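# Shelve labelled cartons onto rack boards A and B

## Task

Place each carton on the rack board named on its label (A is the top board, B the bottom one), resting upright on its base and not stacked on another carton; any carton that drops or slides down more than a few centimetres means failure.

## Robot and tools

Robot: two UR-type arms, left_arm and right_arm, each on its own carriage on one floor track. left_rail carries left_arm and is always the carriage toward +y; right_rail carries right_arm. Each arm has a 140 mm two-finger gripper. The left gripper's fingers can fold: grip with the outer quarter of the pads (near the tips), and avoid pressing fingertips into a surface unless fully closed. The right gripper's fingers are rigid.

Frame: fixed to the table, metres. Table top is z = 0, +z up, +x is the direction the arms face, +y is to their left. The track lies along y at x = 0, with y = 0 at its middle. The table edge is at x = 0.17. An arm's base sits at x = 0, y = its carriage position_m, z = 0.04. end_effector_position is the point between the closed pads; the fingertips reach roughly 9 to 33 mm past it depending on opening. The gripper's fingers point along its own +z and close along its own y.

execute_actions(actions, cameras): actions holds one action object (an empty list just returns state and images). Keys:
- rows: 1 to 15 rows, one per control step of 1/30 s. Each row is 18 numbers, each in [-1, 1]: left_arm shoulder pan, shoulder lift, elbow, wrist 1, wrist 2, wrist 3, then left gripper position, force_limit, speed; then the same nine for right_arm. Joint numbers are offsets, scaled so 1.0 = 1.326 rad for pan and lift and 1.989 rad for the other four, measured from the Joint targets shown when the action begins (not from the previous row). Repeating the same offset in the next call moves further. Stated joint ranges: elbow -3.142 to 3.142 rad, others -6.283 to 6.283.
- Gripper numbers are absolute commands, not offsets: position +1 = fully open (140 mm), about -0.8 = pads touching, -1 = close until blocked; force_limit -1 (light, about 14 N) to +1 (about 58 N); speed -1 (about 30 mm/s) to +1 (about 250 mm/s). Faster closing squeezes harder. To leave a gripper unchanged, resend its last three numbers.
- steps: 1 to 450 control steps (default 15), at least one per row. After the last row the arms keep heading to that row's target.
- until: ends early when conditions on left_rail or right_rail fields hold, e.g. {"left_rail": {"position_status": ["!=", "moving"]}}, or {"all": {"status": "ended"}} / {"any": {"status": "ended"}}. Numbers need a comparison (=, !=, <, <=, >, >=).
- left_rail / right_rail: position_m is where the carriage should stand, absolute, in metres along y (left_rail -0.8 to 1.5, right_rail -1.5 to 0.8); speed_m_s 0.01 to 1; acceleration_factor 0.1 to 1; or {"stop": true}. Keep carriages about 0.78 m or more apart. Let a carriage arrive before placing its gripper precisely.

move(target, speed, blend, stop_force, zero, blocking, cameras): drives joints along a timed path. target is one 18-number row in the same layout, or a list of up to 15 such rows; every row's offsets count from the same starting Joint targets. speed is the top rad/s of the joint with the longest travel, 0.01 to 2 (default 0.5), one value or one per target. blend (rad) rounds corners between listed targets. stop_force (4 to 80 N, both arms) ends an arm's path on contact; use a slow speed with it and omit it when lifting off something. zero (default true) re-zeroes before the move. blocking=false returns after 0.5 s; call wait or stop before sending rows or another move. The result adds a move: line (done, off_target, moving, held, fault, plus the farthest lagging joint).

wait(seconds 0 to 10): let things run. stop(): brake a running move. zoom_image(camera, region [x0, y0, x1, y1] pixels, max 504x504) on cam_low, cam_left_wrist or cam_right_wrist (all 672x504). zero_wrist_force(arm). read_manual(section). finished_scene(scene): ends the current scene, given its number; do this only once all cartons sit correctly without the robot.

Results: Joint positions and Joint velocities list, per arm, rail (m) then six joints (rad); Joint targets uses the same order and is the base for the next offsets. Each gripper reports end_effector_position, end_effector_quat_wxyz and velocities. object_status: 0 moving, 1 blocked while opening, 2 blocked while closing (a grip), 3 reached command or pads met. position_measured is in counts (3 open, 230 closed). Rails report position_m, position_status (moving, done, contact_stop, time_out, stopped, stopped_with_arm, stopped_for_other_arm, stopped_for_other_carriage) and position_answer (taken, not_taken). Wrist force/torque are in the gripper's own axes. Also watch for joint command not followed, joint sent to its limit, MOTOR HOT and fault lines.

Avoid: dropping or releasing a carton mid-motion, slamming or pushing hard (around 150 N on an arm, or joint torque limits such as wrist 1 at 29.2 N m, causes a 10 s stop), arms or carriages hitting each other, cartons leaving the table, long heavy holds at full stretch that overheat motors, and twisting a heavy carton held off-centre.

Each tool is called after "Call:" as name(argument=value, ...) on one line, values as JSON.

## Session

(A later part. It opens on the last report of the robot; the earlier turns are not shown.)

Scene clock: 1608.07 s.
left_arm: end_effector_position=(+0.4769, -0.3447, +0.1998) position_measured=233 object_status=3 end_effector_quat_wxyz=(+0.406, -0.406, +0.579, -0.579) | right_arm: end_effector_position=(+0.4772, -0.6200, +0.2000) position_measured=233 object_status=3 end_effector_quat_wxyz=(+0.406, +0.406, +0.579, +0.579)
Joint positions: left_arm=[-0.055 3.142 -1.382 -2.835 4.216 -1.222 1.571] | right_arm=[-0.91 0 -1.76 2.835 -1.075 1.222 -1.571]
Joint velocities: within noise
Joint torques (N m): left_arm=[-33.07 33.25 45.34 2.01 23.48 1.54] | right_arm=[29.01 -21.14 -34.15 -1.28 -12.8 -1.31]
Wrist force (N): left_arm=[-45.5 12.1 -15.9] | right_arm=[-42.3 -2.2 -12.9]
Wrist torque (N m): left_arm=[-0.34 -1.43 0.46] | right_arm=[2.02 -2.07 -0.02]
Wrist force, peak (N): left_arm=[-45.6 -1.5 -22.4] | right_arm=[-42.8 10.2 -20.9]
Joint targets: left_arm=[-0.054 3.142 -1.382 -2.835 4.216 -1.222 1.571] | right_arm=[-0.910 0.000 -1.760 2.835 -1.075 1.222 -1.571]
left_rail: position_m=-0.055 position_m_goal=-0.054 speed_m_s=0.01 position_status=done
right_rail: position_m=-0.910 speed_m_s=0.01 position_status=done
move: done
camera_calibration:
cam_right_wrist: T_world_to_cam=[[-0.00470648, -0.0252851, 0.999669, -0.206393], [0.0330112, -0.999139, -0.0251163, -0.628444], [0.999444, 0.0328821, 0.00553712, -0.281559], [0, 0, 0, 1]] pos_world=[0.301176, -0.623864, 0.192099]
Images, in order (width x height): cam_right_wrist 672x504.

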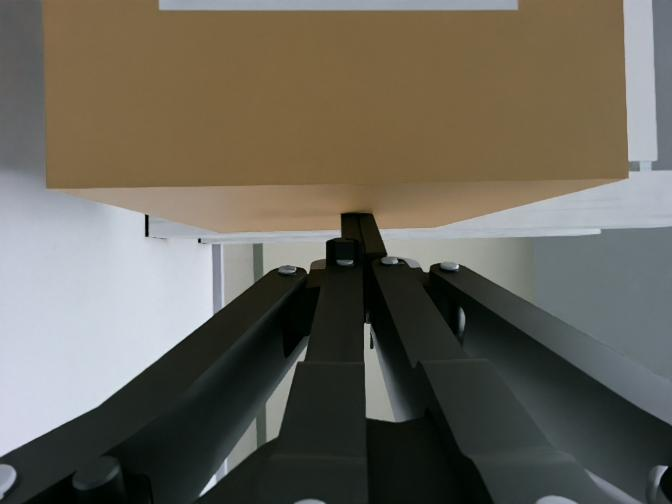

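Call:
move(target=[[0,0.2579,0.0598,-0.2317,0,0,-1,0,0,0,-0.2579,-0.0598,0.2317,0,0,-1,0,0],[0,0.3728,0.1345,-0.3831,0,0,-1,0,0,0,-0.3728,-0.1345,0.3831,0,0,-1,0,0],[0,0.4138,0.2166,-0.4925,0,0,-1,0,0,0,-0.4138,-0.2166,0.4925,0,0,-1,0,0],[0,0.4136,0.3136,-0.5893,0,0,-1,0,0,0,-0.4136,-0.3136,0.5893,0,0,-1,0,0]], speed=0.2, blend=0.03, cameras=["cam_right_wrist"])

Scene clock: 1621.60 s.
left_arm: end_effector_position=(+0.4770, -0.3448, +0.6095) position_measured=233 object_status=3 end_effector_quat_wxyz=(+0.406, -0.406, +0.579, -0.579) | right_arm: end_effector_position=(+0.4772, -0.6200, +0.6099) position_measured=233 object_status=3 end_effector_quat_wxyz=(+0.406, +0.406, +0.579, +0.579)
Joint positions: left_arm=[-0.055 3.142 -0.833 -2.212 3.045 -1.222 1.571] | right_arm=[-0.91 0 -2.308 2.211 0.097 1.222 -1.571]
Joint velocities: within noise
Joint torques (N m): left_arm=[-36.23 -27.01 75.39 2.09 23.84 0.66] | right_arm=[25.3 20.58 -59.47 -1.5 -12.74 -1.19]
Wrist force (N): left_arm=[-46.3 11.4 -16.0] | right_arm=[-42.6 -0.9 -14.2]
Wrist torque (N m): left_arm=[-0.39 -1.46 0.46] | right_arm=[2.09 -2.14 -0.06]
Wrist force, peak (N): left_arm=[-46.7 12.1 -15.8] | right_arm=[-43.0 -1.2 -14.0]
Joint targets: left_arm=[-0.054 3.142 -0.833 -2.211 3.044 -1.222 1.571] | right_arm=[-0.910 0.000 -2.308 2.211 0.097 1.222 -1.571]
left_rail: position_m=-0.055 position_m_goal=-0.054 speed_m_s=0.01 position_status=done
right_rail: position_m=-0.910 speed_m_s=0.01 position_status=done
move: done
camera_calibration:
cam_right_wrist: T_world_to_cam=[[-0.00479686, -0.025285, 0.999669, -0.616073], [0.0330133, -0.999139, -0.0251132, -0.618174], [0.999443, 0.0328819, 0.00562747, -0.283877], [0, 0, 0, 1]] pos_world=[0.301172, -0.623885, 0.601942]
Images, in order (width x height): cam_right_wrist 672x504.

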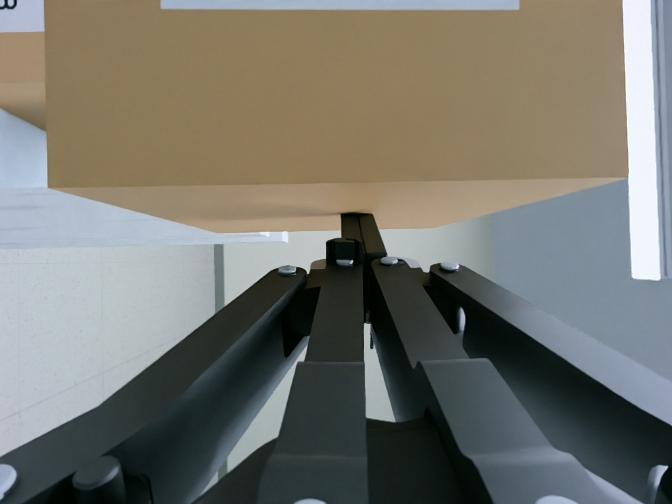

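Call:
execute_actions(actions=[{"left_rail":{"position_m":0.0165,"speed_m_s":0.07,"acceleration_factor":0.2},"right_rail":{"position_m":-0.8393,"speed_m_s":0.07,"acceleration_factor":0.2},"steps":120,"until":{"all":{"status":"ended"}}}], cameras=[])

Call:
execute_actions(actions=[{"left_rail":{"position_m":0.0875,"speed_m_s":0.07},"right_rail":{"position_m":-0.7683,"speed_m_s":0.07},"steps":120,"until":{"all":{"status":"ended"}}}], cameras=["cam_left_wrist","cam_low"])

Scene clock: 1630.00 s.
left_arm: end_effector_position=(+0.4770, -0.2738, +0.6096) position_measured=233 object_status=3 end_effector_quat_wxyz=(+0.406, -0.406, +0.579, -0.579) | right_arm: end_effector_position=(+0.4772, -0.5491, +0.6100) position_measured=233 object_status=3 end_effector_quat_wxyz=(+0.406, +0.406, +0.579, +0.579)
Joint positions: left_arm=[0.016 3.142 -0.833 -2.211 3.044 -1.222 1.571] | right_arm=[-0.839 0 -2.308 2.211 0.097 1.222 -1.571]
Joint velocities: within noise
Joint torques (N m): left_arm=[-34.17 -28.11 67.46 3.66 9.08 0.86] | right_arm=[24.61 19.74 -51.99 -2.58 -12.7 -1.01]
Wrist force (N): left_arm=[-46.2 12.3 -16.1] | right_arm=[-42.6 -1.5 -13.9]
Wrist torque (N m): left_arm=[-0.29 -1.43 0.46] | right_arm=[2.09 -2.15 -0.07]
Wrist force, peak (N): left_arm=[-47.3 12.3 -16.2] | right_arm=[-43.3 -1.0 -14.3]
Joint targets: left_arm=[0.016 3.142 -0.833 -2.211 3.044 -1.222 1.571] | right_arm=[-0.839 0.000 -2.308 2.211 0.097 1.222 -1.571]
Tool commands: left_gripper/position=-1.0 left_gripper/force_limit=+0.0 left_gripper/speed=+0.0 right_gripper/position=-1.0 right_gripper/force_limit=+0.0 right_gripper/speed=+0.0
left_rail: position_m=0.016 speed_m_s=0.07 position_status=done
right_rail: position_m=-0.839 speed_m_s=0.07 position_status=done
No camera images: "cameras" was empty.

Scene clock: 1631.77 s.
left_arm: end_effector_position=(+0.4770, -0.2028, +0.6096) position_measured=233 object_status=3 end_effector_quat_wxyz=(+0.406, -0.406, +0.579, -0.579) | right_arm: end_effector_position=(+0.4772, -0.4781, +0.6100) position_measured=233 object_status=3 end_effector_quat_wxyz=(+0.406, +0.406, +0.579, +0.579)
Joint positions: left_arm=[0.087 3.142 -0.833 -2.211 3.044 -1.222 1.571] | right_arm=[-0.768 0 -2.308 2.211 0.097 1.222 -1.571]
Joint velocities: within noise
Joint torques (N m): left_arm=[-34 -25.07 62.25 3.86 9.08 0.64] | right_arm=[26.2 19.68 -50.35 -3.12 -12.84 -1.15]
Wrist force (N): left_arm=[-46.4 11.4 -16.4] | right_arm=[-42.3 -0.8 -14.2]
Wrist torque (N m): left_arm=[-0.36 -1.39 0.46] | right_arm=[2.11 -2.16 -0.07]
Wrist force, peak (N): left_arm=[-46.9 11.9 -16.0] | right_arm=[-43.1 -2.1 -14.2]
Joint targets: left_arm=[0.088 3.142 -0.833 -2.211 3.044 -1.222 1.571] | right_arm=[-0.768 0.000 -2.308 2.211 0.097 1.222 -1.571]
Tool commands: left_gripper/position=-1.0 left_gripper/force_limit=+0.0 left_gripper/speed=+0.0 right_gripper/position=-1.0 right_gripper/force_limit=+0.0 right_gripper/speed=+0.0
left_rail: position_m=0.087 position_m_goal=0.088 speed_m_s=0.07 position_status=done
right_rail: position_m=-0.768 speed_m_s=0.07 position_status=done
camera_calibration:
cam_left_wrist: T_world_to_cam=[[-0.0165628, 0.00811505, -0.99983, 0.628077], [0.00310325, 0.999963, 0.00806472, 0.19254], [0.999858, -0.00296915, -0.0165874, -0.284655], [0, 0, 0, 1]] pos_world=[0.29442, -0.198475, 0.621696]
Images, in order (width x height): cam_low 672x504, cam_left_wrist 672x504.

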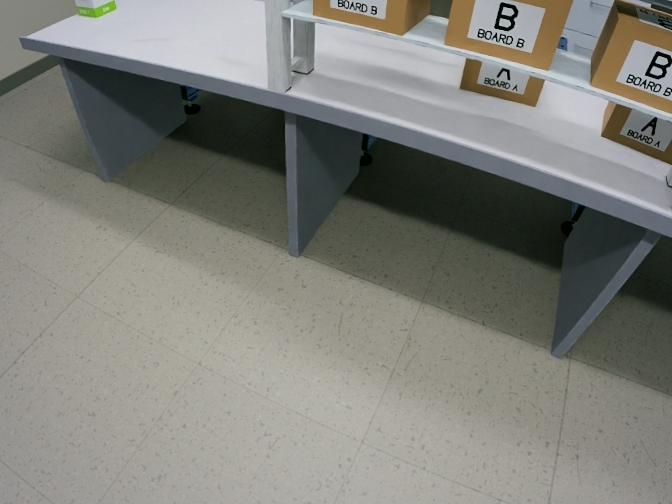

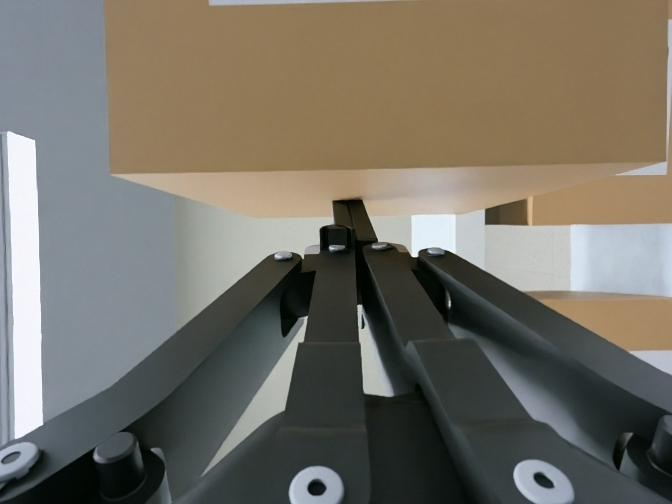

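Call:
move(target=[[0,-0.11,0.0248,0.0485,0,0,-1,0,0,0,0.11,-0.0248,-0.0485,0,0,-1,0,0],[0,-0.2259,0.0613,0.0892,0,0,-1,0,0,0,0.2259,-0.0613,-0.0892,0,0,-1,0,0],[0,-0.3357,0.1065,0.1173,0,0,-1,0,0,0,0.3357,-0.1065,-0.1173,0,0,-1,0,0],[0,-0.4252,0.1511,0.1323,0,0,-1,0,0,0,0.4252,-0.1511,-0.1323,0,0,-1,0,0]], speed=0.12, blend=0.02, cameras=["cam_left_wrist","cam_right_wrist"])

Scene clock: 1648.13 s.
left_arm: end_effector_position=(+0.7777, -0.2026, +0.6097) position_measured=233 object_status=3 end_effector_quat_wxyz=(+0.406, -0.406, +0.579, -0.579) | right_arm: end_effector_position=(+0.7780, -0.4781, +0.6100) position_measured=233 object_status=3 end_effector_quat_wxyz=(+0.406, +0.406, +0.579, +0.579)
Joint positions: left_arm=[0.088 3.142 -1.397 -1.911 3.307 -1.222 1.571] | right_arm=[-0.768 0 -1.745 1.911 -0.166 1.222 -1.571]
Joint velocities: within noise
Joint torques (N m): left_arm=[-27.76 20.71 73.45 11.59 8.76 0.33] | right_arm=[24.31 -36.26 -59.24 -11.64 -12.82 -0.72]
Wrist force (N): left_arm=[-37.5 12.2 -12.7] | right_arm=[-34.0 -2.3 -10.6]
Wrist torque (N m): left_arm=[-0.38 -1.11 0.47] | right_arm=[2.03 -1.90 -0.04]
Wrist force, peak (N): left_arm=[-46.6 12.5 -15.7] | right_arm=[-42.8 -1.9 -13.9]
Joint targets: left_arm=[0.088 3.142 -1.397 -1.911 3.307 -1.222 1.571] | right_arm=[-0.768 0.000 -1.744 1.910 -0.166 1.222 -1.571]
left_rail: position_m=0.088 speed_m_s=0.07 position_status=done
right_rail: position_m=-0.768 speed_m_s=0.07 position_status=done
move: done
camera_calibration:
cam_left_wrist: T_world_to_cam=[[-0.016691, 0.00811492, -0.999828, 0.633206], [0.00310405, 0.999963, 0.00806419, 0.191449], [0.999856, -0.00296892, -0.0167155, -0.585258], [0, 0, 0, 1]] pos_world=[0.595149, -0.198318, 0.62177]
cam_right_wrist: T_world_to_cam=[[-0.00466072, -0.025285, 0.999669, -0.611235], [0.03301, -0.999139, -0.0251177, -0.486319], [0.999444, 0.032882, 0.00549136, -0.589094], [0, 0, 0, 1]] pos_world=[0.601972, -0.481985, 0.602052]
Images, in order (width x height): cam_left_wrist 672x504, cam_right_wrist 672x504.

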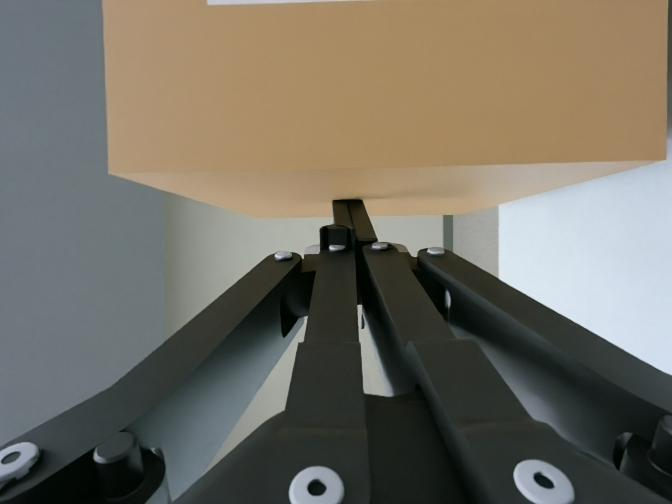

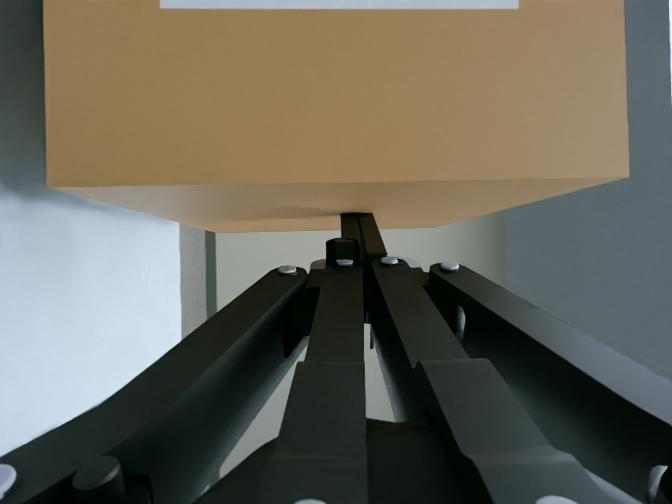

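Call:
execute_actions(actions=[{"left_rail":{"position_m":0.0871,"speed_m_s":0.01},"right_rail":{"position_m":-0.7679,"speed_m_s":0.01},"steps":60,"until":{"all":{"status":"ended"}}}], cameras=[])

Call:
move(target=[0,-0.0048,-0.0152,0.0184,0,0,-1,0,0,0,0.0048,0.0152,-0.0184,0,0,-1,0,0], speed=0.05, cameras=[])

Call:
move(target=[0,-0.0010,-0.003,0.0037,0,0,-1,0,0,0,0.0010,0.003,-0.0037,0,0,-1,0,0], speed=0.03, cameras=[])

Scene clock: 1660.10 s.
left_arm: end_effector_position=(+0.7779, -0.2030, +0.6097) position_measured=233 object_status=3 end_effector_quat_wxyz=(+0.406, -0.406, +0.579, -0.579) | right_arm: end_effector_position=(+0.7781, -0.4778, +0.6100) position_measured=233 object_status=3 end_effector_quat_wxyz=(+0.406, +0.406, +0.579, +0.579)
Joint positions: left_arm=[0.087 3.142 -1.397 -1.911 3.307 -1.222 1.571] | right_arm=[-0.768 0 -1.744 1.91 -0.166 1.222 -1.571]
Joint velocities: within noise
Joint torques (N m): left_arm=[-28.62 23.71 67.52 9.45 9.03 0.12] | right_arm=[23.63 -31 -52.55 -9.5 -12.59 -0.83]
Wrist force (N): left_arm=[-43.4 11.6 -15.4] | right_arm=[-39.6 -1.0 -13.0]
Wrist torque (N m): left_arm=[-0.28 -1.34 0.47] | right_arm=[2.03 -2.15 -0.03]
Wrist force, peak (N): left_arm=[-43.5 12.3 -14.9] | right_arm=[-39.9 -2.3 -12.7]
Joint targets: left_arm=[0.087 3.142 -1.397 -1.911 3.307 -1.222 1.571] | right_arm=[-0.768 0.000 -1.744 1.910 -0.166 1.222 -1.571]
Tool commands: left_gripper/position=-1.0 left_gripper/force_limit=+0.0 left_gripper/speed=+0.0 right_gripper/position=-1.0 right_gripper/force_limit=+0.0 right_gripper/speed=+0.0
left_rail: position_m=0.087 speed_m_s=0.01 position_status=done
right_rail: position_m=-0.768 speed_m_s=0.01 position_status=done
No camera images: "cameras" was empty.

Scene clock: 1661.20 s.
left_arm: end_effector_position=(+0.7779, -0.2030, +0.5899) position_measured=233 object_status=3 end_effector_quat_wxyz=(+0.406, -0.406, +0.579, -0.579) | right_arm: end_effector_position=(+0.7781, -0.4777, +0.5902) position_measured=233 object_status=3 end_effector_quat_wxyz=(+0.406, +0.406, +0.579, +0.579)
Joint positions: left_arm=[0.087 3.142 -1.403 -1.941 3.344 -1.222 1.571] | right_arm=[-0.768 0 -1.738 1.94 -0.203 1.222 -1.571]
Joint velocities: within noise
Joint torques (N m): left_arm=[-25.9 25.96 51.41 11.5 8.87 -0.03] | right_arm=[22.79 -30.69 -42.33 -11.7 -12.63 -0.42]
Wrist force (N): left_arm=[-43.8 11.8 -15.0] | right_arm=[-39.9 -1.8 -12.8]
Wrist torque (N m): left_arm=[-0.39 -1.31 0.46] | right_arm=[2.02 -2.14 -0.04]
Wrist force, peak (N): left_arm=[-44.0 12.7 -15.1] | right_arm=[-40.3 -2.1 -13.0]
Joint targets: left_arm=[0.087 3.142 -1.403 -1.941 3.344 -1.222 1.571] | right_arm=[-0.768 0.000 -1.738 1.941 -0.203 1.222 -1.571]
left_rail: position_m=0.087 speed_m_s=0.01 position_status=done
right_rail: position_m=-0.768 speed_m_s=0.01 position_status=done
move: done
No camera images: "cameras" was empty.

Scene clock: 1661.90 s.
left_arm: end_effector_position=(+0.7778, -0.2030, +0.5860) position_measured=233 object_status=3 end_effector_quat_wxyz=(+0.406, -0.406, +0.579, -0.579) end_effector_velocity=(+0.001, +0.000, -0.003) end_effector_angular_velocity=(-0.001, +0.000, +0.000) | right_arm: end_effector_position=(+0.7781, -0.4777, +0.5863) position_measured=233 object_status=3 end_effector_quat_wxyz=(+0.406, +0.406, +0.579, +0.579)
Joint positions: left_arm=[0.087 3.142 -1.405 -1.947 3.351 -1.222 1.571] | right_arm=[-0.768 0 -1.737 1.946 -0.21 1.222 -1.571]
Joint velocities: left_arm=[0 0 -0.003 -0.002 0.005 0 -0.001] | right_arm=[within noise]
Joint torques (N m): left_arm=[-25.96 25.35 48.3 11.62 9.07 0.23] | right_arm=[21.52 -29.65 -41.87 -11.03 -12.7 -0.44]
Wrist force (N): left_arm=[-43.5 11.2 -15.4] | right_arm=[-39.8 -1.0 -13.3]
Wrist torque (N m): left_arm=[-0.40 -1.37 0.47] | right_arm=[2.08 -2.14 -0.04]
Wrist force, peak (N): left_arm=[-43.9 12.6 -15.1] | right_arm=[-40.2 -1.2 -12.8]
Joint targets: left_arm=[0.087 3.142 -1.405 -1.947 3.351 -1.222 1.571] | right_arm=[-0.768 0.000 -1.737 1.947 -0.210 1.222 -1.571]
left_rail: position_m=0.087 speed_m_s=0.01 position_status=done
right_rail: position_m=-0.768 speed_m_s=0.01 position_status=done
move: done
No camera images: "cameras" was empty.

Call:
move(target=[0,-0.0008,-0.0023,0.0028,0,0,-1,0,0,0,0.0008,0.0023,-0.0028,0,0,-1,0,0], speed=0.03, cameras=[])

Call:
move(target=[0,-0.0008,-0.0023,0.0028,0,0,-1,0,0,0,0.0008,0.0023,-0.0028,0,0,-1,0,0], speed=0.03, cameras=["cam_right_wrist"])

Scene clock: 1667.67 s.
left_arm: end_effector_position=(+0.7778, -0.2030, +0.5829) position_measured=233 object_status=3 end_effector_quat_wxyz=(+0.406, -0.406, +0.579, -0.579) | right_arm: end_effector_position=(+0.7780, -0.4777, +0.5832) position_measured=233 object_status=3 end_effector_quat_wxyz=(+0.406, +0.406, +0.579, +0.579)
Joint positions: left_arm=[0.087 3.142 -1.406 -1.951 3.357 -1.222 1.571] | right_arm=[-0.768 0 -1.736 1.951 -0.215 1.222 -1.571]
Joint velocities: within noise
Joint torques (N m): left_arm=[-22.69 26.14 51.24 11.46 9.22 0.12] | right_arm=[22.42 -31.7 -42.68 -11.55 -12.78 -0.58]
Wrist force (N): left_arm=[-43.4 11.7 -15.3] | right_arm=[-39.6 -1.7 -13.0]
Wrist torque (N m): left_arm=[-0.29 -1.37 0.47] | right_arm=[2.04 -2.19 -0.05]
Wrist force, peak (N): left_arm=[-44.1 12.3 -15.0] | right_arm=[-40.2 -2.2 -12.8]
Joint targets: left_arm=[0.087 3.142 -1.406 -1.952 3.357 -1.222 1.571] | right_arm=[-0.768 0.000 -1.736 1.951 -0.216 1.222 -1.571]
left_rail: position_m=0.087 speed_m_s=0.01 position_status=done
right_rail: position_m=-0.768 speed_m_s=0.01 position_status=done
move: done
No camera images: "cameras" was empty.

Scene clock: 1668.37 s.
left_arm: end_effector_position=(+0.7777, -0.2030, +0.5798) position_measured=233 object_status=3 end_effector_quat_wxyz=(+0.406, -0.406, +0.579, -0.579) | right_arm: end_effector_position=(+0.7780, -0.4777, +0.5801) position_measured=233 object_status=3 end_effector_quat_wxyz=(+0.406, +0.406, +0.579, +0.579)
Joint positions: left_arm=[0.087 3.142 -1.407 -1.956 3.362 -1.222 1.571] | right_arm=[-0.768 0 -1.735 1.956 -0.221 1.222 -1.571]
Joint velocities: within noise
Joint torques (N m): left_arm=[-24.77 22.52 50.2 10.97 8.95 0.22] | right_arm=[21.92 -32.71 -40.91 -11.17 -12.6 -0.6]
Wrist force (N): left_arm=[-43.6 10.9 -15.4] | right_arm=[-39.9 -2.0 -12.8]
Wrist torque (N m): left_arm=[-0.23 -1.31 0.47] | right_arm=[2.00 -2.15 -0.06]
Wrist force, peak (N): left_arm=[-43.7 11.8 -15.0] | right_arm=[-40.1 -2.0 -12.7]
Joint targets: left_arm=[0.087 3.142 -1.407 -1.956 3.363 -1.222 1.571] | right_arm=[-0.768 0.000 -1.735 1.956 -0.221 1.222 -1.571]
left_rail: position_m=0.087 speed_m_s=0.01 position_status=done
right_rail: position_m=-0.768 speed_m_s=0.01 position_status=done
move: done
camera_calibration:
cam_right_wrist: T_world_to_cam=[[-0.00458725, -0.0252851, 0.99967, -0.581434], [0.0330082, -0.999139, -0.0251202, -0.486665], [0.999445, 0.0328821, 0.00541792, -0.58888], [0, 0, 0, 1]] pos_world=[0.60195, -0.481585, 0.572207]
Images, in order (width x height): cam_right_wrist 672x504.

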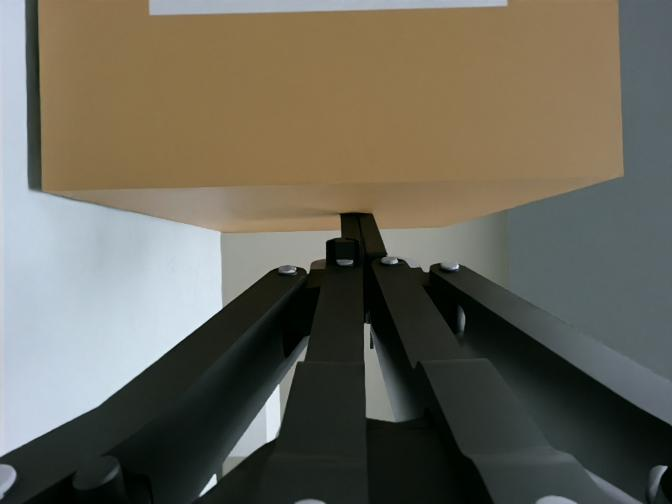

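Call:
move(target=[0,-0.0008,-0.0023,0.0028,0,0,-1,0,0,0,0.0008,0.0023,-0.0028,0,0,-1,0,0], speed=0.03, cameras=["cam_left_wrist"])

Scene clock: 1673.23 s.
left_arm: end_effector_position=(+0.7777, -0.2030, +0.5770) position_measured=233 object_status=3 end_effector_quat_wxyz=(+0.406, -0.406, +0.579, -0.579) | right_arm: end_effector_position=(+0.7779, -0.4777, +0.5771) position_measured=233 object_status=3 end_effector_quat_wxyz=(+0.406, +0.406, +0.579, +0.579)
Joint positions: left_arm=[0.087 3.142 -1.408 -1.96 3.368 -1.222 1.571] | right_arm=[-0.768 0 -1.734 1.96 -0.227 1.222 -1.571]
Joint velocities: within noise
Joint torques (N m): left_arm=[-22.36 14.44 38.23 6.45 8.87 -0.26] | right_arm=[20.8 -28.33 -40.27 -10.5 -12.79 -0.38]
Wrist force (N): left_arm=[-40.1 -1.3 -15.9] | right_arm=[-41.1 1.2 -14.3]
Wrist torque (N m): left_arm=[0.06 -1.30 0.34] | right_arm=[1.88 -2.19 -0.03]
Wrist force, peak (N): left_arm=[-43.9 10.8 -15.5] | right_arm=[-41.1 1.2 -14.3]
Joint targets: left_arm=[0.087 3.142 -1.408 -1.961 3.368 -1.222 1.571] | right_arm=[-0.768 0.000 -1.734 1.960 -0.227 1.222 -1.571]
left_rail: position_m=0.087 speed_m_s=0.01 position_status=done
right_rail: position_m=-0.768 speed_m_s=0.01 position_status=done
move: done
camera_calibration:
cam_left_wrist: T_world_to_cam=[[-0.0165301, 0.00811517, -0.99983, 0.600364], [0.00310214, 0.999963, 0.00806496, 0.192123], [0.999859, -0.0029683, -0.0165546, -0.585816], [0, 0, 0, 1]] pos_world=[0.595061, -0.198727, 0.589014]
Images, in order (width x height): cam_left_wrist 672x504.

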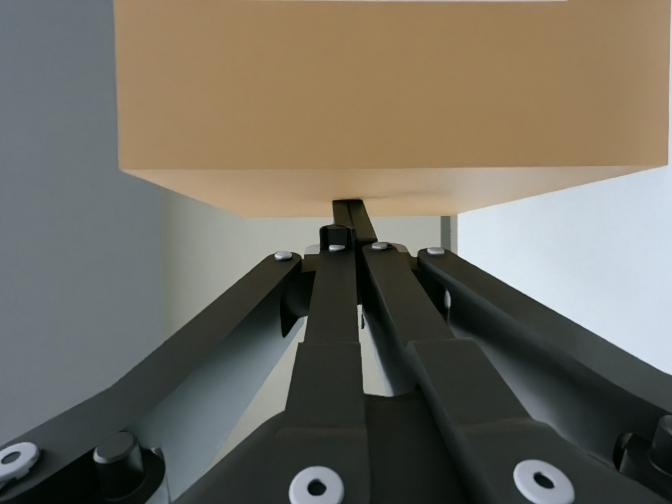

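Call:
move(target=[0,-0.0003,-0.0008,0.0009,0,0,-1,0,0,0,0.0004,0.0012,-0.0014,0,0,-1,0,0], speed=0.03, cameras=[])

Call:
execute_actions(actions=[{"left_rail":{"position_m":0.0921,"speed_m_s":0.01},"right_rail":{"position_m":-0.7729,"speed_m_s":0.01},"steps":90,"until":{"all":{"status":"ended"}}}], cameras=[])

Call:
execute_actions(actions=[{"left_rail":{"position_m":0.115,"speed_m_s":0.04},"right_rail":{"position_m":-0.795,"speed_m_s":0.04},"steps":90,"until":{"all":{"status":"ended"}}}], cameras=["cam_right_wrist","cam_left_wrist"])

Scene clock: 1681.50 s.
left_arm: end_effector_position=(+0.7776, -0.2030, +0.5756) position_measured=233 object_status=3 end_effector_quat_wxyz=(+0.406, -0.406, +0.579, -0.579) | right_arm: end_effector_position=(+0.7778, -0.4777, +0.5755) position_measured=233 object_status=3 end_effector_quat_wxyz=(+0.406, +0.406, +0.579, +0.579)
Joint positions: left_arm=[0.087 3.142 -1.408 -1.962 3.37 -1.222 1.571] | right_arm=[-0.768 0 -1.733 1.963 -0.23 1.222 -1.571]
Joint velocities: within noise
Joint torques (N m): left_arm=[-24.1 1.69 28.23 1.9 8.58 -0.52] | right_arm=[30.37 -11.94 -27.45 -2.75 -12.55 -0.28]
Wrist force (N): left_arm=[-39.6 -13.1 -23.2] | right_arm=[-39.5 17.6 -19.2]
Wrist torque (N m): left_arm=[0.41 -1.13 0.16] | right_arm=[1.39 -2.15 0.18]
Wrist force, peak (N): left_arm=[-40.2 -13.5 -22.9] | right_arm=[-39.8 17.6 -19.2]
Joint targets: left_arm=[0.087 3.142 -1.408 -1.962 3.370 -1.222 1.571] | right_arm=[-0.768 0.000 -1.733 1.963 -0.230 1.222 -1.571]
left_rail: position_m=0.087 speed_m_s=0.01 position_status=done
right_rail: position_m=-0.768 speed_m_s=0.01 position_status=done
move: done
No camera images: "cameras" was empty.

Scene clock: 1682.33 s.
left_arm: end_effector_position=(+0.7776, -0.1981, +0.5753) position_measured=233 object_status=3 end_effector_quat_wxyz=(+0.406, -0.406, +0.579, -0.579) | right_arm: end_effector_position=(+0.7777, -0.4826, +0.5752) position_measured=233 object_status=3 end_effector_quat_wxyz=(+0.406, +0.406, +0.579, +0.579)
Joint positions: left_arm=[0.092 3.142 -1.408 -1.963 3.37 -1.222 1.571] | right_arm=[-0.773 0 -1.733 1.963 -0.23 1.222 -1.571]
Joint velocities: within noise
Joint torques (N m): left_arm=[-3.65 32.98 58.81 1.37 -1.71 -0.61] | right_arm=[-4.09 -30.54 -45.35 0.55 2.96 -0.09]
Wrist force (N): left_arm=[-0.7 1.9 -0.5] | right_arm=[0.8 9.7 0.3]
Wrist torque (N m): left_arm=[0.06 0.20 0.36] | right_arm=[2.36 -0.36 0.04]
Wrist force, peak (N): left_arm=[-39.9 -13.8 -23.7] | right_arm=[-39.6 19.7 -19.2]
Joint targets: left_arm=[0.092 3.142 -1.408 -1.962 3.370 -1.222 1.571] | right_arm=[-0.773 0.000 -1.733 1.963 -0.230 1.222 -1.571]
Tool commands: left_gripper/position=-1.0 left_gripper/force_limit=+0.0 left_gripper/speed=+0.0 right_gripper/position=-1.0 right_gripper/force_limit=+0.0 right_gripper/speed=+0.0
left_rail: position_m=0.092 speed_m_s=0.01 position_status=done
right_rail: position_m=-0.773 speed_m_s=0.01 position_status=done
No camera images: "cameras" was empty.

Scene clock: 1683.43 s.
left_arm: end_effector_position=(+0.7776, -0.1752, +0.5755) position_measured=233 object_status=3 end_effector_quat_wxyz=(+0.406, -0.406, +0.579, -0.579) | right_arm: end_effector_position=(+0.7778, -0.5048, +0.5753) position_measured=233 object_status=3 end_effector_quat_wxyz=(+0.406, +0.406, +0.579, +0.579)
Joint positions: left_arm=[0.115 3.142 -1.408 -1.962 3.37 -1.222 1.571] | right_arm=[-0.795 0 -1.733 1.963 -0.23 1.222 -1.571]
Joint velocities: within noise
Joint torques (N m): left_arm=[9.02 56.36 61.2 1.6 -1.46 -0.67] | right_arm=[-14.37 -44.88 -49.69 0.39 2.83 -0.33]
Wrist force (N): left_arm=[-0.6 2.1 -0.3] | right_arm=[0.7 9.4 0.0]
Wrist torque (N m): left_arm=[0.07 0.16 0.36] | right_arm=[2.33 -0.35 0.04]
Wrist force, peak (N): left_arm=[-0.7 2.1 -0.5] | right_arm=[0.7 9.7 0.1]
Joint targets: left_arm=[0.115 3.142 -1.408 -1.962 3.370 -1.222 1.571] | right_arm=[-0.795 0.000 -1.733 1.963 -0.230 1.222 -1.571]
Tool commands: left_gripper/position=-1.0 left_gripper/force_limit=+0.0 left_gripper/speed=+0.0 right_gripper/position=-1.0 right_gripper/force_limit=+0.0 right_gripper/speed=+0.0
left_rail: position_m=0.115 speed_m_s=0.04 position_status=done
right_rail: position_m=-0.795 speed_m_s=0.04 position_status=done
camera_calibration:
cam_left_wrist: T_world_to_cam=[[-0.0170327, 0.00811507, -0.999822, 0.599109], [0.00311094, 0.999963, 0.00806322, 0.164265], [0.99985, -0.00297305, -0.0170573, -0.5854], [0, 0, 0, 1]] pos_world=[0.595005, -0.170861, 0.587692]
cam_right_wrist: T_world_to_cam=[[-0.00437791, -0.0252851, 0.999671, -0.577512], [0.0330022, -0.999139, -0.0251271, -0.513824], [0.999446, 0.0328813, 0.00520861, -0.587693], [0, 0, 0, 1]] pos_world=[0.601796, -0.50866, 0.567472]
Images, in order (width x height): cam_left_wrist 672x504, cam_right_wrist 672x504.

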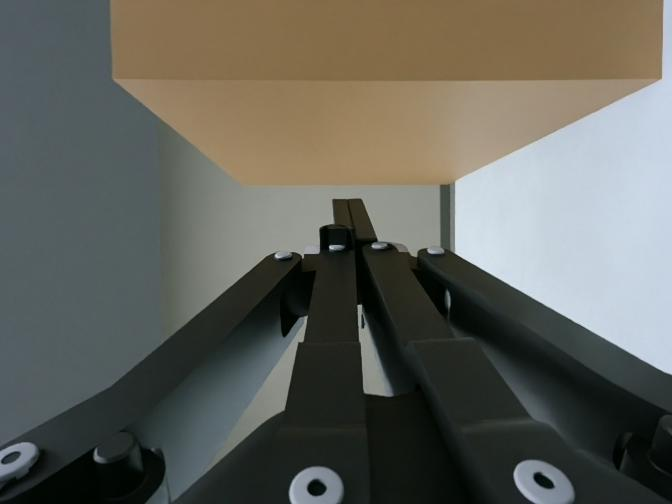

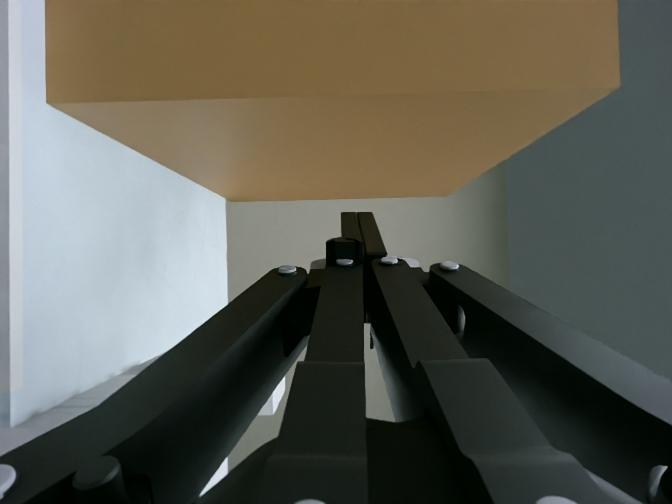

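Call:
move(target=[[0,0.2078,-0.0632,-0.0753,0,0,-1,0,0,0,-0.2078,0.0632,0.0753,0,0,-1,0,0],[0,0.4336,-0.1246,-0.1645,0,0,-1,0,0,0,-0.4336,0.1246,0.1645,0,0,-1,0,0],[0,0.4339,-0.2216,-0.0677,0,0,-1,0,0,0,-0.4339,0.2216,0.0677,0,0,-1,0,0]], speed=0.4, blend=0.05, cameras=[])

Call:
execute_actions(actions=[{"left_rail":{"position_m":0.9645,"speed_m_s":0.4,"acceleration_factor":0.5},"right_rail":{"position_m":0.0105,"speed_m_s":0.35,"acceleration_factor":0.4},"steps":300,"until":{"all":{"status":"ended"}}}], cameras=["cam_right_wrist"])

Scene clock: 1696.50 s.
left_arm: end_effector_position=(+0.4770, -0.1752, +0.5002) position_measured=233 object_status=3 end_effector_quat_wxyz=(+0.406, -0.406, +0.579, -0.579) | right_arm: end_effector_position=(+0.4772, -0.5047, +0.5001) position_measured=233 object_status=3 end_effector_quat_wxyz=(+0.406, +0.406, +0.579, +0.579)
Joint positions: left_arm=[0.115 3.142 -0.833 -2.403 3.235 -1.222 1.571] | right_arm=[-0.795 0 -2.308 2.403 -0.095 1.222 -1.571]
Joint velocities: within noise
Joint torques (N m): left_arm=[3.21 11.13 40.96 6.68 -1.72 -0.76] | right_arm=[9.26 2.47 -35.26 -7.93 2.86 0.21]
Wrist force (N): left_arm=[-0.8 1.3 -0.3] | right_arm=[0.6 9.4 -0.1]
Wrist torque (N m): left_arm=[-0.08 0.19 0.36] | right_arm=[2.26 -0.28 0.03]
Wrist force, peak (N): left_arm=[-0.7 4.4 -0.3] | right_arm=[0.8 11.5 -1.0]
Joint targets: left_arm=[0.115 3.142 -0.833 -2.403 3.235 -1.222 1.571] | right_arm=[-0.795 0.000 -2.308 2.403 -0.095 1.222 -1.571]
left_rail: position_m=0.115 speed_m_s=0.04 position_status=done
right_rail: position_m=-0.795 speed_m_s=0.04 position_status=done
move: done
No camera images: "cameras" was empty.

Scene clock: 1700.37 s.
left_arm: end_effector_position=(+0.4770, +0.6743, +0.5001) position_measured=233 object_status=3 end_effector_quat_wxyz=(+0.406, -0.406, +0.579, -0.579) | right_arm: end_effector_position=(+0.4772, +0.3007, +0.5000) position_measured=233 object_status=3 end_effector_quat_wxyz=(+0.406, +0.406, +0.579, +0.579) end_effector_velocity=(+0.000, +0.001, +0.000) end_effector_angular_velocity=(-0.001, +0.000, +0.000)
Joint positions: left_arm=[0.964 3.142 -0.833 -2.403 3.235 -1.222 1.571] | right_arm=[0.01 0 -2.308 2.403 -0.095 1.222 -1.571]
Joint velocities: left_arm=[within noise] | right_arm=[0.001 0.001 0.001 0 -0.001 0.001 -0.001]
Joint torques (N m): left_arm=[-9.56 8.5 48.74 4.58 -1.3 -1.04] | right_arm=[9.72 4.93 -41.69 -4.76 2.86 0.34]
Wrist force (N): left_arm=[-0.7 1.9 -0.2] | right_arm=[0.5 9.5 0.2]
Wrist torque (N m): left_arm=[0.04 0.18 0.36] | right_arm=[2.31 -0.27 0.03]
Wrist force, peak (N): left_arm=[-1.7 1.9 -0.1] | right_arm=[1.2 9.7 0.4]
Joint targets: left_arm=[0.965 3.142 -0.833 -2.403 3.235 -1.222 1.571] | right_arm=[0.010 0.000 -2.308 2.403 -0.095 1.222 -1.571]
Tool commands: left_gripper/position=-1.0 left_gripper/force_limit=+0.0 left_gripper/speed=+0.0 right_gripper/position=-1.0 right_gripper/force_limit=+0.0 right_gripper/speed=+0.0
left_rail: position_m=0.964 position_m_goal=0.965 speed_m_s=0.40 position_status=done
right_rail: position_m=0.010 speed_m_s=0.35 position_status=done
camera_calibration:
cam_right_wrist: T_world_to_cam=[[-0.00432246, -0.0252851, 0.999671, -0.483192], [0.0330007, -0.999139, -0.0251289, 0.299045], [0.999446, 0.0328812, 0.00515317, -0.313301], [0, 0, 0, 1]] pos_world=[0.301171, 0.296872, 0.492163]
Images, in order (width x height): cam_right_wrist 672x504.

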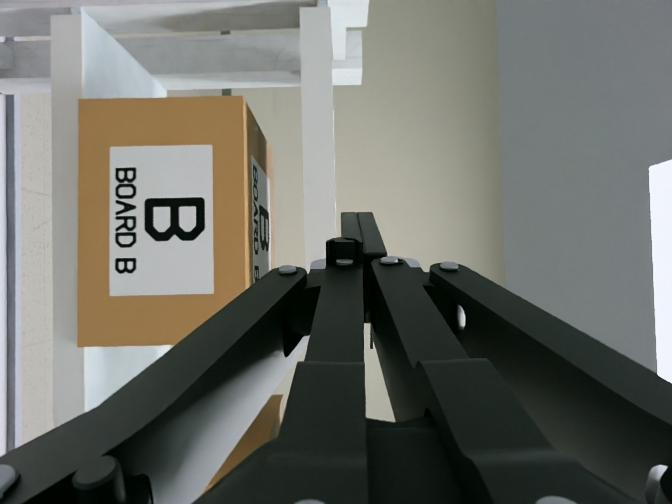

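Call:
move(target=[[0,-0.1559,-0.1568,0.2607,0,0,-1,0,0,0,0.1559,0.1568,-0.2607,0,0,-1,0,0],[0,-0.4138,-0.2166,0.4925,0,0,-1,0,0,0,0.4138,0.2166,-0.4925,0,0,-1,0,0],[0,-0.6643,-0.2377,0.6805,0,0,-1,0,0,0,0.6643,0.2377,-0.6805,0,0,-1,0,0],[0,-0.8796,-0.2418,0.8282,0,0,-1,0,0,0,0.8796,0.2418,-0.8282,0,0,-1,0,0]], speed=0.5, blend=0.03, cameras=["cam_right_wrist","cam_left_wrist"])

Call:
execute_actions(actions=[{"left_rail":{"position_m":0.9345,"speed_m_s":0.03,"acceleration_factor":0.2},"right_rail":{"position_m":0.0405,"speed_m_s":0.03,"acceleration_factor":0.2},"steps":120,"until":{"all":{"status":"ended"}}}], cameras=["cam_right_wrist","cam_left_wrist"])

Scene clock: 1711.07 s.
left_arm: end_effector_position=(+0.4776, +0.6743, +0.0948) position_measured=233 object_status=3 end_effector_quat_wxyz=(+0.406, -0.406, +0.579, -0.579) | right_arm: end_effector_position=(+0.4774, +0.3008, +0.0949) position_measured=233 object_status=3 end_effector_quat_wxyz=(+0.406, +0.406, +0.579, +0.579)
Joint positions: left_arm=[0.965 3.142 -1.999 -2.884 4.882 -1.222 1.571] | right_arm=[0.011 0 -1.142 2.884 -1.742 1.222 -1.571]
Joint velocities: within noise
Joint torques (N m): left_arm=[-14.78 13.46 -16.3 7.04 -1.15 -1.85] | right_arm=[8.81 -19.84 12.53 -7.42 3.21 0.39]
Wrist force (N): left_arm=[-0.5 1.8 -0.2] | right_arm=[0.3 9.6 0.9]
Wrist torque (N m): left_arm=[0.03 0.13 0.35] | right_arm=[2.35 -0.27 0.00]
Wrist force, peak (N): left_arm=[-0.4 2.7 -1.2] | right_arm=[0.9 11.5 -0.3]
Joint targets: left_arm=[0.965 3.142 -1.999 -2.884 4.882 -1.222 1.571] | right_arm=[0.010 0.000 -1.142 2.884 -1.742 1.222 -1.571]
left_rail: position_m=0.965 speed_m_s=0.40 position_status=done
right_rail: position_m=0.011 position_m_goal=0.010 speed_m_s=0.35 position_status=done
move: done
camera_calibration:
cam_left_wrist: T_world_to_cam=[[-0.0170715, 0.00811495, -0.999821, 0.10643], [0.0031062, 0.999963, 0.00806306, -0.680323], [0.999849, -0.002968, -0.0170961, -0.291108], [0, 0, 0, 1]] pos_world=[0.294994, 0.67857, 0.10692]
cam_right_wrist: T_world_to_cam=[[-0.00434299, -0.0252852, 0.999671, -0.078206], [0.0330011, -0.999139, -0.0251284, 0.288909], [0.999446, 0.0328811, 0.00517369, -0.311475], [0, 0, 0, 1]] pos_world=[0.301429, 0.296924, 0.0870515]
Images, in order (width x height): cam_left_wrist 672x504, cam_right_wrist 672x504.

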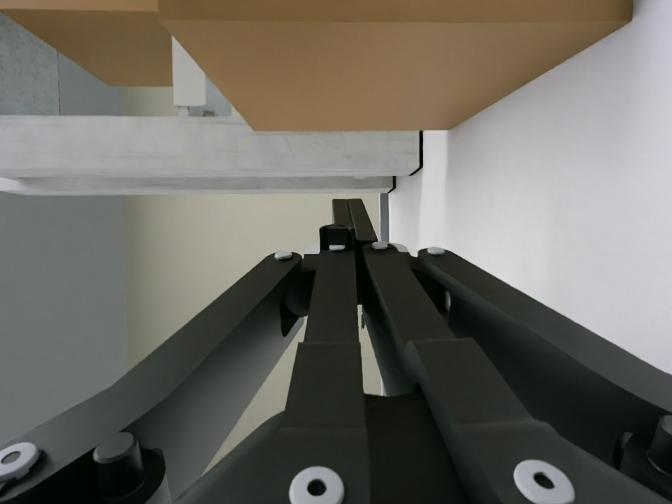

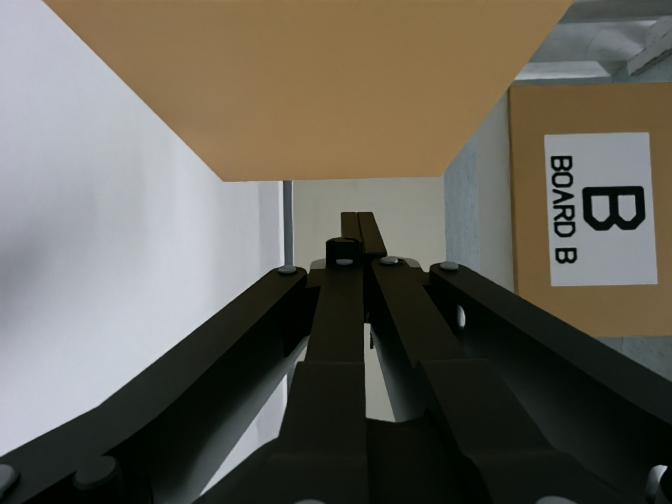

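Scene clock: 1712.50 s.
left_arm: end_effector_position=(+0.4776, +0.6443, +0.0947) position_measured=233 object_status=3 end_effector_quat_wxyz=(+0.406, -0.406, +0.579, -0.579) | right_arm: end_effector_position=(+0.4774, +0.3307, +0.0949) position_measured=233 object_status=3 end_effector_quat_wxyz=(+0.406, +0.406, +0.579, +0.579)
Joint positions: left_arm=[0.935 3.142 -1.999 -2.884 4.882 -1.222 1.571] | right_arm=[0.04 0 -1.142 2.884 -1.742 1.222 -1.571]
Joint velocities: within noise
Joint torques (N m): left_arm=[-12.74 15.18 -12.75 6.94 -1.07 -1.21] | right_arm=[10.25 -21.28 9.55 -7.07 3.06 0.43]
Wrist force (N): left_arm=[-0.8 2.0 -0.3] | right_arm=[0.3 9.5 0.8]
Wrist torque (N m): left_arm=[0.07 0.19 0.35] | right_arm=[2.33 -0.25 0.00]
Wrist force, peak (N): left_arm=[-0.8 2.3 -0.3] | right_arm=[0.2 9.9 0.6]
Joint targets: left_arm=[0.934 3.142 -1.999 -2.884 4.882 -1.222 1.571] | right_arm=[0.040 0.000 -1.142 2.884 -1.742 1.222 -1.571]
Tool commands: left_gripper/position=-1.0 left_gripper/force_limit=+0.0 left_gripper/speed=+0.0 right_gripper/position=-1.0 right_gripper/force_limit=+0.0 right_gripper/speed=+0.0
left_rail: position_m=0.935 position_m_goal=0.934 speed_m_s=0.03 position_status=done
right_rail: position_m=0.040 speed_m_s=0.03 position_status=done
camera_calibration:
cam_left_wrist: T_world_to_cam=[[-0.0171003, 0.0081149, -0.999821, 0.106642], [0.00310634, 0.999963, 0.00806293, -0.650349], [0.999849, -0.00296791, -0.0171249, -0.291187], [0, 0, 0, 1]] pos_world=[0.294987, 0.648595, 0.10688]
cam_right_wrist: T_world_to_cam=[[-0.00431385, -0.0252853, 0.999671, -0.0774185], [0.0330009, -0.999139, -0.0251294, 0.318847], [0.999446, 0.0328816, 0.00514457, -0.31245], [0, 0, 0, 1]] pos_world=[0.30142, 0.326888, 0.0870129]
Images, in order (width x height): cam_left_wrist 672x504, cam_right_wrist 672x504.

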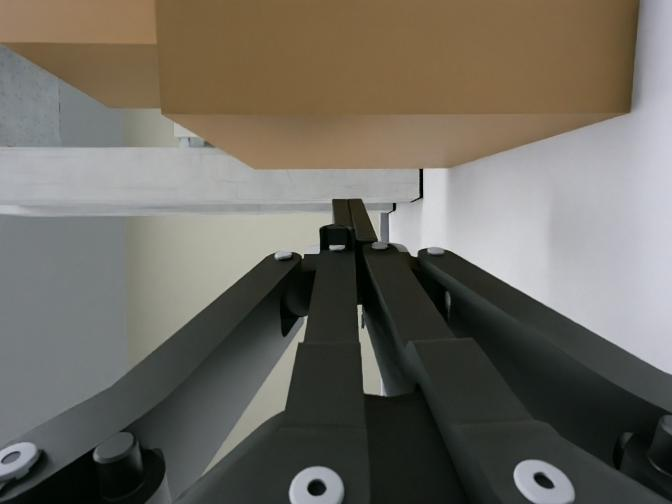

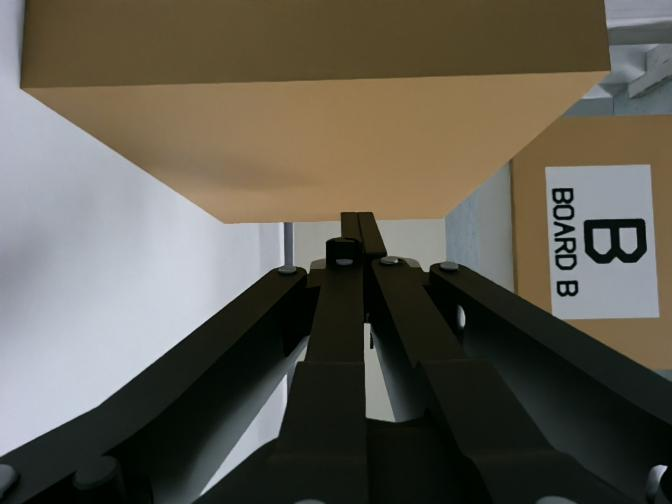

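Call:
execute_actions(actions=[{"left_rail":{"position_m":0.9265,"speed_m_s":0.015},"right_rail":{"position_m":0.0585,"speed_m_s":0.015},"steps":120,"until":{"all":{"status":"ended"}}}], cameras=["cam_right_wrist","cam_left_wrist"])

Scene clock: 1721.13 s.
left_arm: end_effector_position=(+0.4776, +0.6363, +0.0947) position_measured=233 object_status=3 end_effector_quat_wxyz=(+0.406, -0.406, +0.579, -0.579) | right_arm: end_effector_position=(+0.4774, +0.3487, +0.0949) position_measured=233 object_status=3 end_effector_quat_wxyz=(+0.406, +0.406, +0.579, +0.579)
Joint positions: left_arm=[0.926 3.142 -1.999 -2.884 4.882 -1.222 1.571] | right_arm=[0.058 0 -1.142 2.884 -1.742 1.222 -1.571]
Joint velocities: within noise
Joint torques (N m): left_arm=[-12.32 15.63 -4.6 5.09 -1.14 -1.65] | right_arm=[9.13 -23.35 -0.55 -5.86 -1.36 0.51]
Wrist force (N): left_arm=[-0.7 1.8 -0.4] | right_arm=[-6.9 10.3 -2.4]
Wrist torque (N m): left_arm=[0.03 0.19 0.36] | right_arm=[2.30 -0.37 0.00]
Wrist force, peak (N): left_arm=[-0.9 2.2 0.0] | right_arm=[-7.2 10.3 -2.2]
Joint targets: left_arm=[0.927 3.142 -1.999 -2.884 4.882 -1.222 1.571] | right_arm=[0.058 0.000 -1.142 2.884 -1.742 1.222 -1.571]
Tool commands: left_gripper/position=-1.0 left_gripper/force_limit=+0.0 left_gripper/speed=+0.0 right_gripper/position=-1.0 right_gripper/force_limit=+0.0 right_gripper/speed=+0.0
left_rail: position_m=0.926 position_m_goal=0.927 speed_m_s=0.01 position_status=done
right_rail: position_m=0.058 speed_m_s=0.01 position_status=done
camera_calibration:
cam_left_wrist: T_world_to_cam=[[-0.0171006, 0.0081145, -0.999821, 0.106708], [0.00310632, 0.999963, 0.00806252, -0.642312], [0.999849, -0.00296788, -0.0171252, -0.291211], [0, 0, 0, 1]] pos_world=[0.294987, 0.640558, 0.10688]
cam_right_wrist: T_world_to_cam=[[-0.00431594, -0.0252849, 0.999671, -0.0769624], [0.0329306, -0.999142, -0.0251294, 0.336871], [0.999448, 0.0328113, 0.00514489, -0.313027], [0, 0, 0, 1]] pos_world=[0.301428, 0.344906, 0.0870129]
Images, in order (width x height): cam_left_wrist 672x504, cam_right_wrist 672x504.

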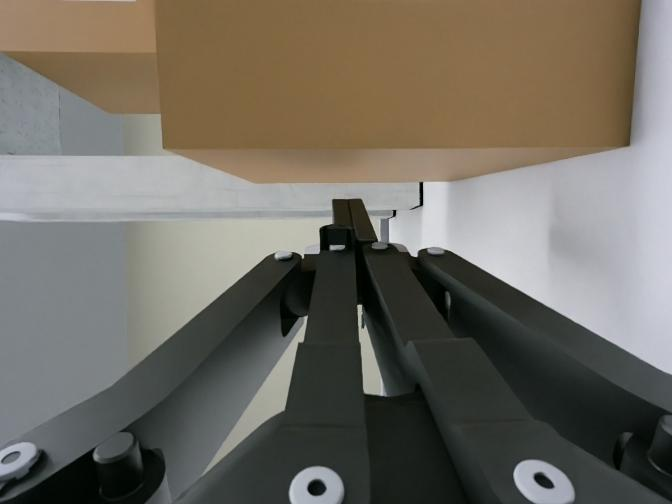

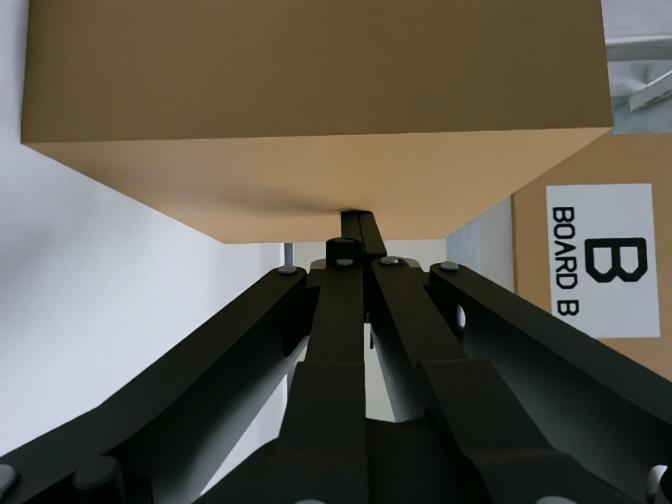

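Call:
execute_actions(actions=[{"left_rail":{"position_m":0.9225,"speed_m_s":0.012},"steps":60,"until":{"all":{"status":"ended"}}}], cameras=[])

Call:
execute_actions(actions=[{"left_rail":{"position_m":0.9195,"speed_m_s":0.01},"steps":60,"until":{"all":{"status":"ended"}}}], cameras=[])

Call:
execute_actions(actions=[{"left_rail":{"position_m":0.9175,"speed_m_s":0.01},"steps":60,"until":{"all":{"status":"ended"}}}], cameras=["cam_left_wrist"])

Scene clock: 1726.77 s.
left_arm: end_effector_position=(+0.4776, +0.6322, +0.0947) position_measured=233 object_status=3 end_effector_quat_wxyz=(+0.406, -0.406, +0.579, -0.579) | right_arm: end_effector_position=(+0.4774, +0.3488, +0.0949) position_measured=233 object_status=3 end_effector_quat_wxyz=(+0.406, +0.406, +0.579, +0.579)
Joint positions: left_arm=[0.922 3.142 -1.999 -2.884 4.882 -1.222 1.571] | right_arm=[0.059 0 -1.142 2.884 -1.742 1.222 -1.571]
Joint velocities: within noise
Joint torques (N m): left_arm=[-12.62 18.28 3.03 3.99 -1.13 -1.48] | right_arm=[11.72 -22.73 -1.65 -4.88 -5.46 0.69]
Wrist force (N): left_arm=[-1.0 1.9 -0.2] | right_arm=[-6.9 9.8 -2.4]
Wrist torque (N m): left_arm=[0.04 0.24 0.35] | right_arm=[2.30 -0.42 0.00]
Wrist force, peak (N): left_arm=[-1.0 2.2 -0.4] | right_arm=[-7.3 10.4 -2.7]
Joint targets: left_arm=[0.923 3.142 -1.999 -2.884 4.882 -1.222 1.571] | right_arm=[0.058 0.000 -1.142 2.884 -1.742 1.222 -1.571]
Tool commands: left_gripper/position=-1.0 left_gripper/force_limit=+0.0 left_gripper/speed=+0.0 right_gripper/position=-1.0 right_gripper/force_limit=+0.0 right_gripper/speed=+0.0
left_rail: position_m=0.922 position_m_goal=0.923 speed_m_s=0.01 position_status=done
right_rail: position_m=0.059 position_m_goal=0.058 speed_m_s=0.01 position_status=done
No camera images: "cameras" was empty.

Scene clock: 1727.37 s.
left_arm: end_effector_position=(+0.4776, +0.6292, +0.0947) position_measured=233 object_status=3 end_effector_quat_wxyz=(+0.406, -0.406, +0.579, -0.579) | right_arm: end_effector_position=(+0.4774, +0.3488, +0.0949) position_measured=233 object_status=3 end_effector_quat_wxyz=(+0.406, +0.406, +0.579, +0.579)
Joint positions: left_arm=[0.919 3.142 -1.999 -2.884 4.882 -1.222 1.571] | right_arm=[0.059 0 -1.142 2.884 -1.742 1.222 -1.571]
Joint velocities: within noise
Joint torques (N m): left_arm=[-11.06 16.41 3.69 3.97 -0.78 -1.81] | right_arm=[10.28 -23.51 -1.96 -4.68 -5.53 0.73]
Wrist force (N): left_arm=[-0.8 2.1 -0.4] | right_arm=[-6.9 9.1 -2.4]
Wrist torque (N m): left_arm=[0.07 0.19 0.36] | right_arm=[2.32 -0.45 0.00]
Wrist force, peak (N): left_arm=[-1.0 2.1 -0.2] | right_arm=[-6.9 10.5 -2.6]
Joint targets: left_arm=[0.920 3.142 -1.999 -2.884 4.882 -1.222 1.571] | right_arm=[0.058 0.000 -1.142 2.884 -1.742 1.222 -1.571]
Tool commands: left_gripper/position=-1.0 left_gripper/force_limit=+0.0 left_gripper/speed=+0.0 right_gripper/position=-1.0 right_gripper/force_limit=+0.0 right_gripper/speed=+0.0
left_rail: position_m=0.919 position_m_goal=0.920 speed_m_s=0.01 position_status=done
right_rail: position_m=0.059 position_m_goal=0.058 speed_m_s=0.01 position_status=done
No camera images: "cameras" was empty.

Scene clock: 1727.87 s.
left_arm: end_effector_position=(+0.4776, +0.6272, +0.0947) position_measured=233 object_status=3 end_effector_quat_wxyz=(+0.406, -0.406, +0.579, -0.579) | right_arm: end_effector_position=(+0.4774, +0.3488, +0.0949) position_measured=233 object_status=3 end_effector_quat_wxyz=(+0.406, +0.406, +0.579, +0.579)
Joint positions: left_arm=[0.917 3.142 -1.999 -2.884 4.882 -1.222 1.571] | right_arm=[0.059 0 -1.142 2.884 -1.742 1.222 -1.571]
Joint velocities: within noise
Joint torques (N m): left_arm=[-11.62 14.1 5.42 3.71 -0.83 -1.52] | right_arm=[9.92 -21.39 -1.84 -4.41 -5.42 0.68]
Wrist force (N): left_arm=[-0.8 2.1 -0.2] | right_arm=[-7.0 10.2 -2.5]
Wrist torque (N m): left_arm=[0.10 0.20 0.35] | right_arm=[2.36 -0.39 0.00]
Wrist force, peak (N): left_arm=[-0.8 2.1 -0.2] | right_arm=[-6.9 10.5 -2.7]
Joint targets: left_arm=[0.917 3.142 -1.999 -2.884 4.882 -1.222 1.571] | right_arm=[0.058 0.000 -1.142 2.884 -1.742 1.222 -1.571]
Tool commands: left_gripper/position=-1.0 left_gripper/force_limit=+0.0 left_gripper/speed=+0.0 right_gripper/position=-1.0 right_gripper/force_limit=+0.0 right_gripper/speed=+0.0
left_rail: position_m=0.917 speed_m_s=0.01 position_status=done
right_rail: position_m=0.059 position_m_goal=0.058 speed_m_s=0.01 position_status=done
camera_calibration:
cam_left_wrist: T_world_to_cam=[[-0.0171006, 0.00811454, -0.999821, 0.106781], [0.00310652, 0.999963, 0.00806255, -0.633295], [0.999849, -0.00296809, -0.0171251, -0.291238], [0, 0, 0, 1]] pos_world=[0.294987, 0.63154, 0.10688]
Images, in order (width x height): cam_left_wrist 672x504.

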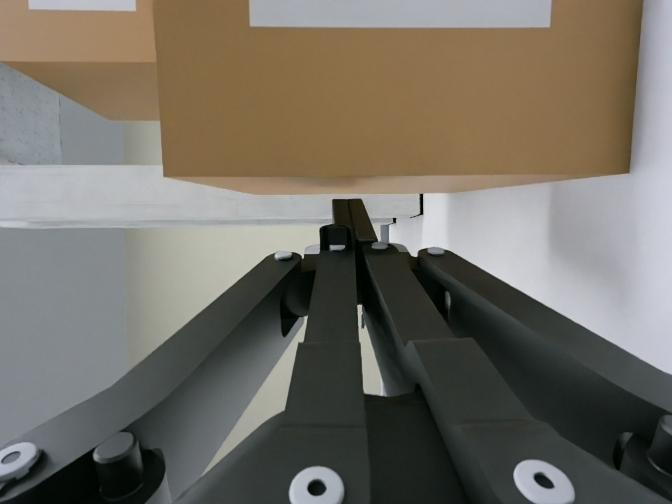

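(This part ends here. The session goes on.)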